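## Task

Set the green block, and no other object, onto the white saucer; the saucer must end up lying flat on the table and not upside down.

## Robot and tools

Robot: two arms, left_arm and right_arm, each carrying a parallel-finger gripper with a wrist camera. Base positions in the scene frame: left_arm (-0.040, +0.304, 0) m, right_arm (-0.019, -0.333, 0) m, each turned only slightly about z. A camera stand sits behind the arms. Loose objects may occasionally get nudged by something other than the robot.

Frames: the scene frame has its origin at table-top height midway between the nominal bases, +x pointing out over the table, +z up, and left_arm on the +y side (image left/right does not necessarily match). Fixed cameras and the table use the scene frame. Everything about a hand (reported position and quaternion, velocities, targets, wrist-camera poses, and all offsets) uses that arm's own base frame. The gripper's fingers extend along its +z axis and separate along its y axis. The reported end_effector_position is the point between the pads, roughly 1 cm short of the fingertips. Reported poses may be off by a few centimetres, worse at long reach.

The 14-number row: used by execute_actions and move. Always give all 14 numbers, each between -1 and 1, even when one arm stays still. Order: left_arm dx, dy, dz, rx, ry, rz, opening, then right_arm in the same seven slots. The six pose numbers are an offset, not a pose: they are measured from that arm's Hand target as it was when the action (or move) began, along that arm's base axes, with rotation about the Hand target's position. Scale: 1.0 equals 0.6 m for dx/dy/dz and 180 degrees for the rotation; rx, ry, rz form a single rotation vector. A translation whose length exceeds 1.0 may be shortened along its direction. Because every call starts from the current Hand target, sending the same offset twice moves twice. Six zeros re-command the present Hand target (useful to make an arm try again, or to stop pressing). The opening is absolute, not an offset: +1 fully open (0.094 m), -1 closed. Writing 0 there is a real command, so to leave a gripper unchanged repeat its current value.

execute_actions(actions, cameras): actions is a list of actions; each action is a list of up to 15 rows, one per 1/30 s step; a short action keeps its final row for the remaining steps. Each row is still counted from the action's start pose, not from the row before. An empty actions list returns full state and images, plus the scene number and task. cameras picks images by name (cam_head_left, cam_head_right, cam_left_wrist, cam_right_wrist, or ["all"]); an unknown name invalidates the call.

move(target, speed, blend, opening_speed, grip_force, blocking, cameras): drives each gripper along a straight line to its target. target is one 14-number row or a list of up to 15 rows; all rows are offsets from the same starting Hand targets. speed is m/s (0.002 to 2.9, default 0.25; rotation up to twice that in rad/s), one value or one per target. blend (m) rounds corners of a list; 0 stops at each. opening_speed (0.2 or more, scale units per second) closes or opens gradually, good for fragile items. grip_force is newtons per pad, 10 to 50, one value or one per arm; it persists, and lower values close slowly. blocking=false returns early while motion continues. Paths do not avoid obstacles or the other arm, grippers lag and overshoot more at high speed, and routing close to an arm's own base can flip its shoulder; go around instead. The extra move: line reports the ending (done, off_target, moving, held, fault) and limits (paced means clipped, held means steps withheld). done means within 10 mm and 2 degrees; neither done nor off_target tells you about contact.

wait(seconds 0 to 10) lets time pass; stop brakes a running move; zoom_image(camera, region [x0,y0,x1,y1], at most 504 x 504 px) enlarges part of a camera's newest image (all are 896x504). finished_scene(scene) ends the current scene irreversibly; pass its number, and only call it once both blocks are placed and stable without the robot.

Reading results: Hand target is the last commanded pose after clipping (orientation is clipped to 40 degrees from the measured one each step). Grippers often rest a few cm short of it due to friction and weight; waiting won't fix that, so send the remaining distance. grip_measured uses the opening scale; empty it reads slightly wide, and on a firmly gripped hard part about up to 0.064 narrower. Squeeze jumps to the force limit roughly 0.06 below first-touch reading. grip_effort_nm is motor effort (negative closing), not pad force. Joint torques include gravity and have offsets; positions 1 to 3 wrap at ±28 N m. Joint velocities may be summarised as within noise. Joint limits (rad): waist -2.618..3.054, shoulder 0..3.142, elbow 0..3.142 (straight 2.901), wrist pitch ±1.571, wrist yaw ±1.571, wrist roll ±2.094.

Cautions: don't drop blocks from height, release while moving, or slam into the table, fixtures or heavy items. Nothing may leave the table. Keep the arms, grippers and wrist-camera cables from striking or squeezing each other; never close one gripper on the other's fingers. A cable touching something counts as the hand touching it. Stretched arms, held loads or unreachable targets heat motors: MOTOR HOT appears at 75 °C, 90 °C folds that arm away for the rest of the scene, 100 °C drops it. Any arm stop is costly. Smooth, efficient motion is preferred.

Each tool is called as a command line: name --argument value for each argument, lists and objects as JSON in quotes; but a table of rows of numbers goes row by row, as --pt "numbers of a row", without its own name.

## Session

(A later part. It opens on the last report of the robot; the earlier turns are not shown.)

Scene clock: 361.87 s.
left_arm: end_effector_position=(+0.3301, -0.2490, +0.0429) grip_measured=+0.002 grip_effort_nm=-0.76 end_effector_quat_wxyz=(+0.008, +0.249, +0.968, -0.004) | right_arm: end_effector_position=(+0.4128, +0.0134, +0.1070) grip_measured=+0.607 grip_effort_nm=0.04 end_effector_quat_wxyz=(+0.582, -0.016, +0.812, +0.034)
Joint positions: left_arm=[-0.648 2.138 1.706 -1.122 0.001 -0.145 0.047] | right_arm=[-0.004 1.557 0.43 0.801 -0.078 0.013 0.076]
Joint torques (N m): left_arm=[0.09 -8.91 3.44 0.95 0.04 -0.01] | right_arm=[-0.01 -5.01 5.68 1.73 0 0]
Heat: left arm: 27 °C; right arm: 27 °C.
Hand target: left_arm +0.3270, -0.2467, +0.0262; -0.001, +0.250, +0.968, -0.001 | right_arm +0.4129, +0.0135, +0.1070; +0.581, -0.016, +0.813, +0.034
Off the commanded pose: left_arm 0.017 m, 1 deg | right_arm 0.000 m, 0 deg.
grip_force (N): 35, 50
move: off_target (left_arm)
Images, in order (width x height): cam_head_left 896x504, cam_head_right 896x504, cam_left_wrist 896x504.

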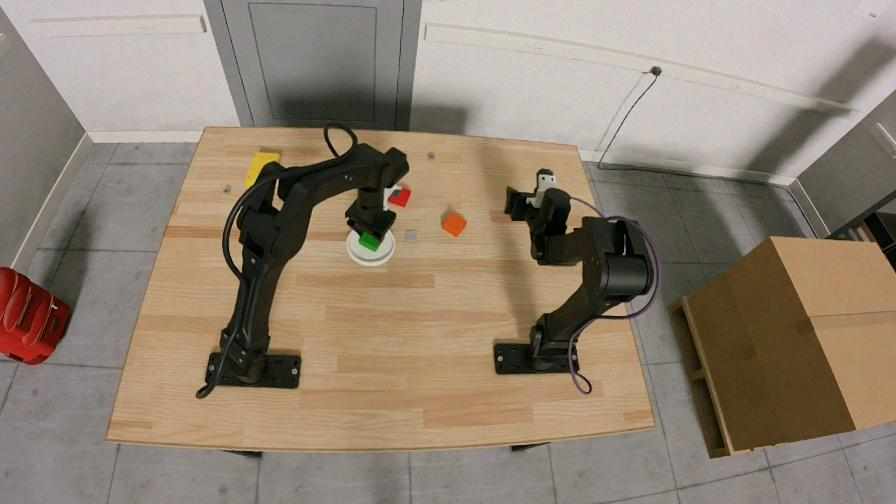

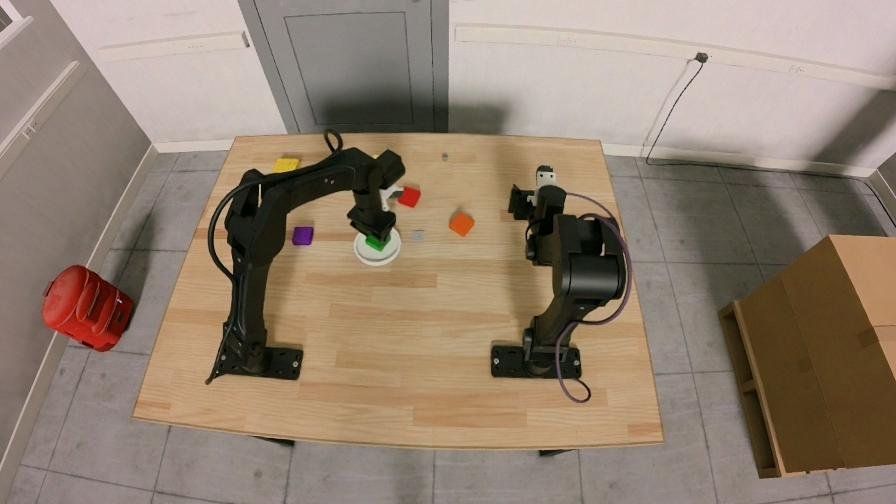

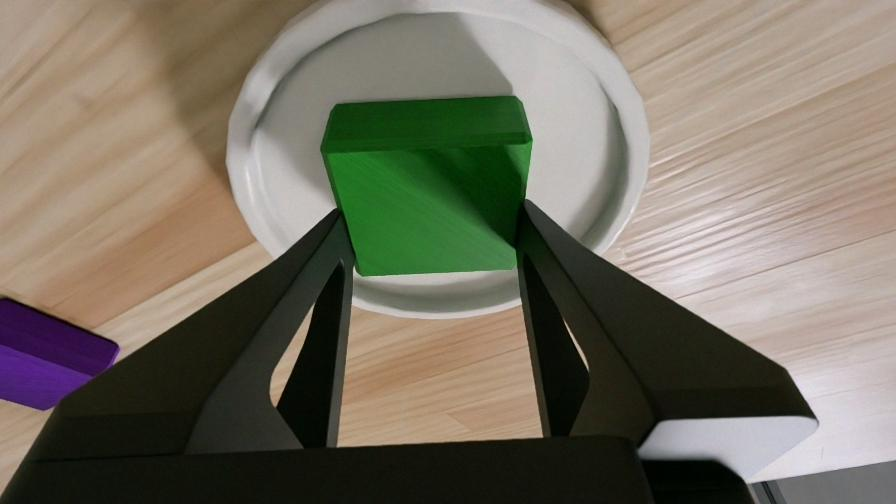

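move --target '[0, 0, -0.012, 0, 0, 0, -0.4, 0, 0, 0, 0, 0, 0, 0.607184]' --speed 0.05 --cameras '["cam_left_wrist"]'

zoom_image --camera "cam_left_wrist" --region '[220, 0, 660, 330]'

Scene clock: 392.27 s.
left_arm: end_effector_position=(+0.3301, -0.2490, +0.0425) grip_measured=+0.002 grip_effort_nm=-0.76 end_effector_quat_wxyz=(+0.012, +0.249, +0.968, -0.005) | right_arm: end_effector_position=(+0.4128, +0.0134, +0.1070) grip_measured=+0.607 grip_effort_nm=0.04 end_effector_quat_wxyz=(+0.582, -0.016, +0.812, +0.034)
Joint positions: left_arm=[-0.648 2.13 1.692 -1.108 0.001 -0.145 0.047] | right_arm=[-0.004 1.557 0.43 0.801 -0.078 0.013 0.076]
Joint torques (N m): left_arm=[0.12 -7.83 3 1.09 0.04 -0.05] | right_arm=[0.01 -5.01 5.68 1.74 -0.01 0.01]
Heat: left arm: 30 °C; right arm: 27 °C.
Hand target: left_arm +0.3270, -0.2467, +0.0190; -0.001, +0.250, +0.968, -0.001 | right_arm +0.4129, +0.0135, +0.1070; +0.581, -0.016, +0.813, +0.034
Off the commanded pose: left_arm 0.024 m, 2 deg | right_arm 0.000 m, 0 deg.
grip_force (N): 35, 50
move: off_target (left_arm)
Images, in order (width x height): cam_left_wrist 896x504.

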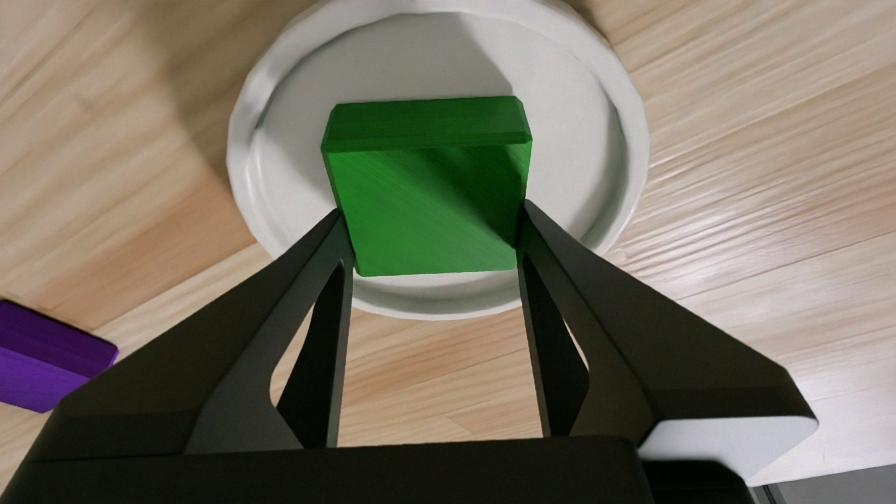

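Scaled by 1.145 from the camera's 896x504 image, which has a finer 1280x720 frame.

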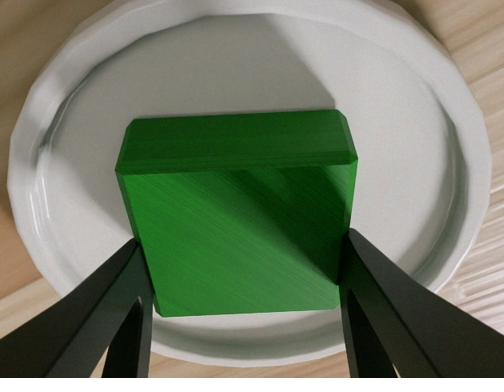

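move --pt "0.005 -0.004 0.032 0 0 0 -0.4 0 0 0 0 0 0 0.607184" --pt "0.005 -0.004 0.034 0 0 0 0.35 0 0 0 0 0 0 0.607184" --pt "0.005 -0.004 0.18 0 0 0 0.35 0 0 0 0 0 0 0.607184" --speed '[0.05, 0.05, 0.12]' --opening_speed 0.5 --cameras '["cam_head_left", "cam_head_right", "cam_left_wrist"]'

zoom_image --camera "cam_head_left" --region '[320, 180, 440, 280]'

Scene clock: 415.63 s.
left_arm: end_effector_position=(+0.3283, -0.2477, +0.1273) grip_measured=+0.349 grip_effort_nm=0.07 end_effector_quat_wxyz=(+0.001, +0.250, +0.968, -0.001) | right_arm: end_effector_position=(+0.4128, +0.0134, +0.1070) grip_measured=+0.607 grip_effort_nm=0.03 end_effector_quat_wxyz=(+0.582, -0.016, +0.812, +0.034)
Joint positions: left_arm=[-0.648 2.135 2.038 -1.472 0.001 -0.143 0.063] | right_arm=[-0.004 1.557 0.43 0.801 -0.078 0.013 0.076]
Joint torques (N m): left_arm=[0.01 -8.95 8.55 0.4 0.02 -0.04] | right_arm=[0.01 -5.01 5.68 1.74 0 0.01]
Heat: left arm: 28 °C; right arm: 26 °C.
Hand target: left_arm +0.3300, -0.2491, +0.1270; -0.001, +0.250, +0.968, -0.001 | right_arm +0.4129, +0.0135, +0.1070; +0.581, -0.016, +0.813, +0.034
Off the commanded pose: left_arm 0.002 m, 0 deg | right_arm 0.000 m, 0 deg.
grip_force (N): 35, 50
move: done
Images, in order (width x height): cam_head_left 896x504, cam_head_right 896x504, cam_left_wrist 896x504.

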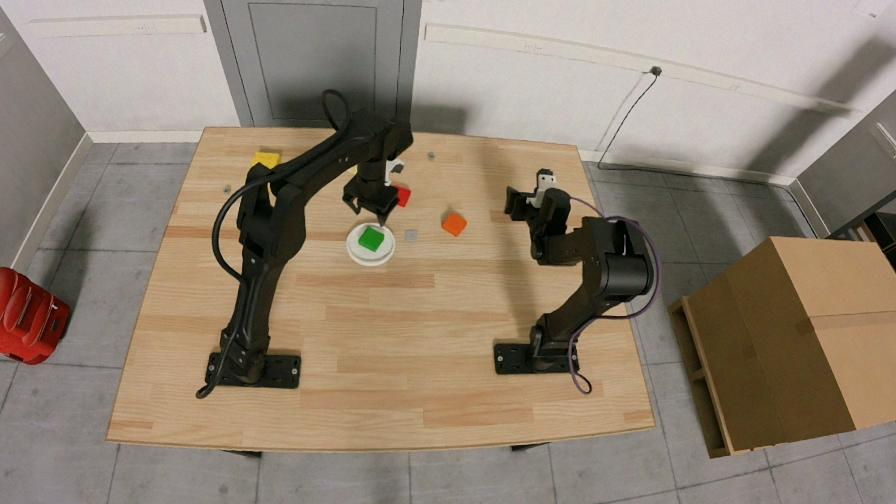

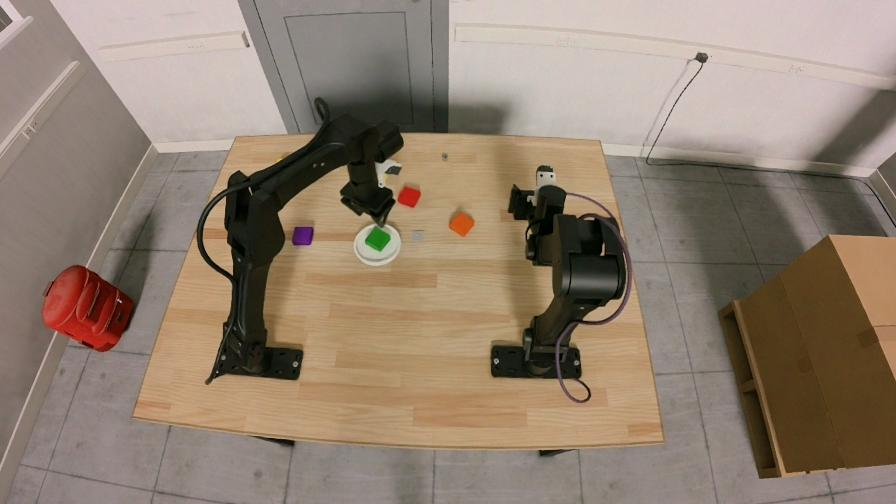

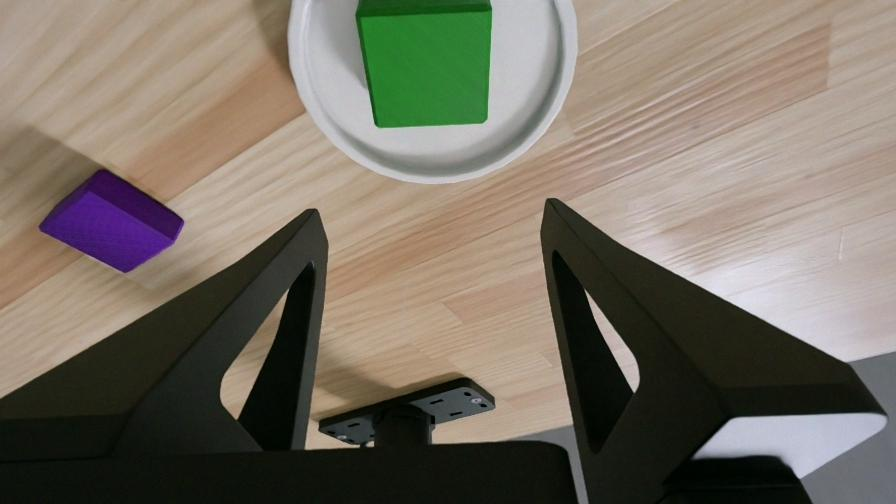

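Scaled by 4.200 from the camera's 896x504 image, which has a finer 1280x720 frame.

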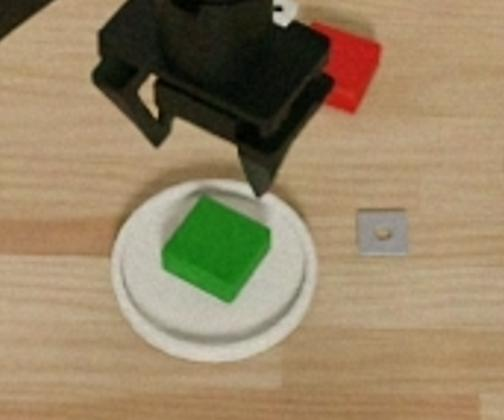

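finished_scene --scene 1

The scene is finished: the task was done.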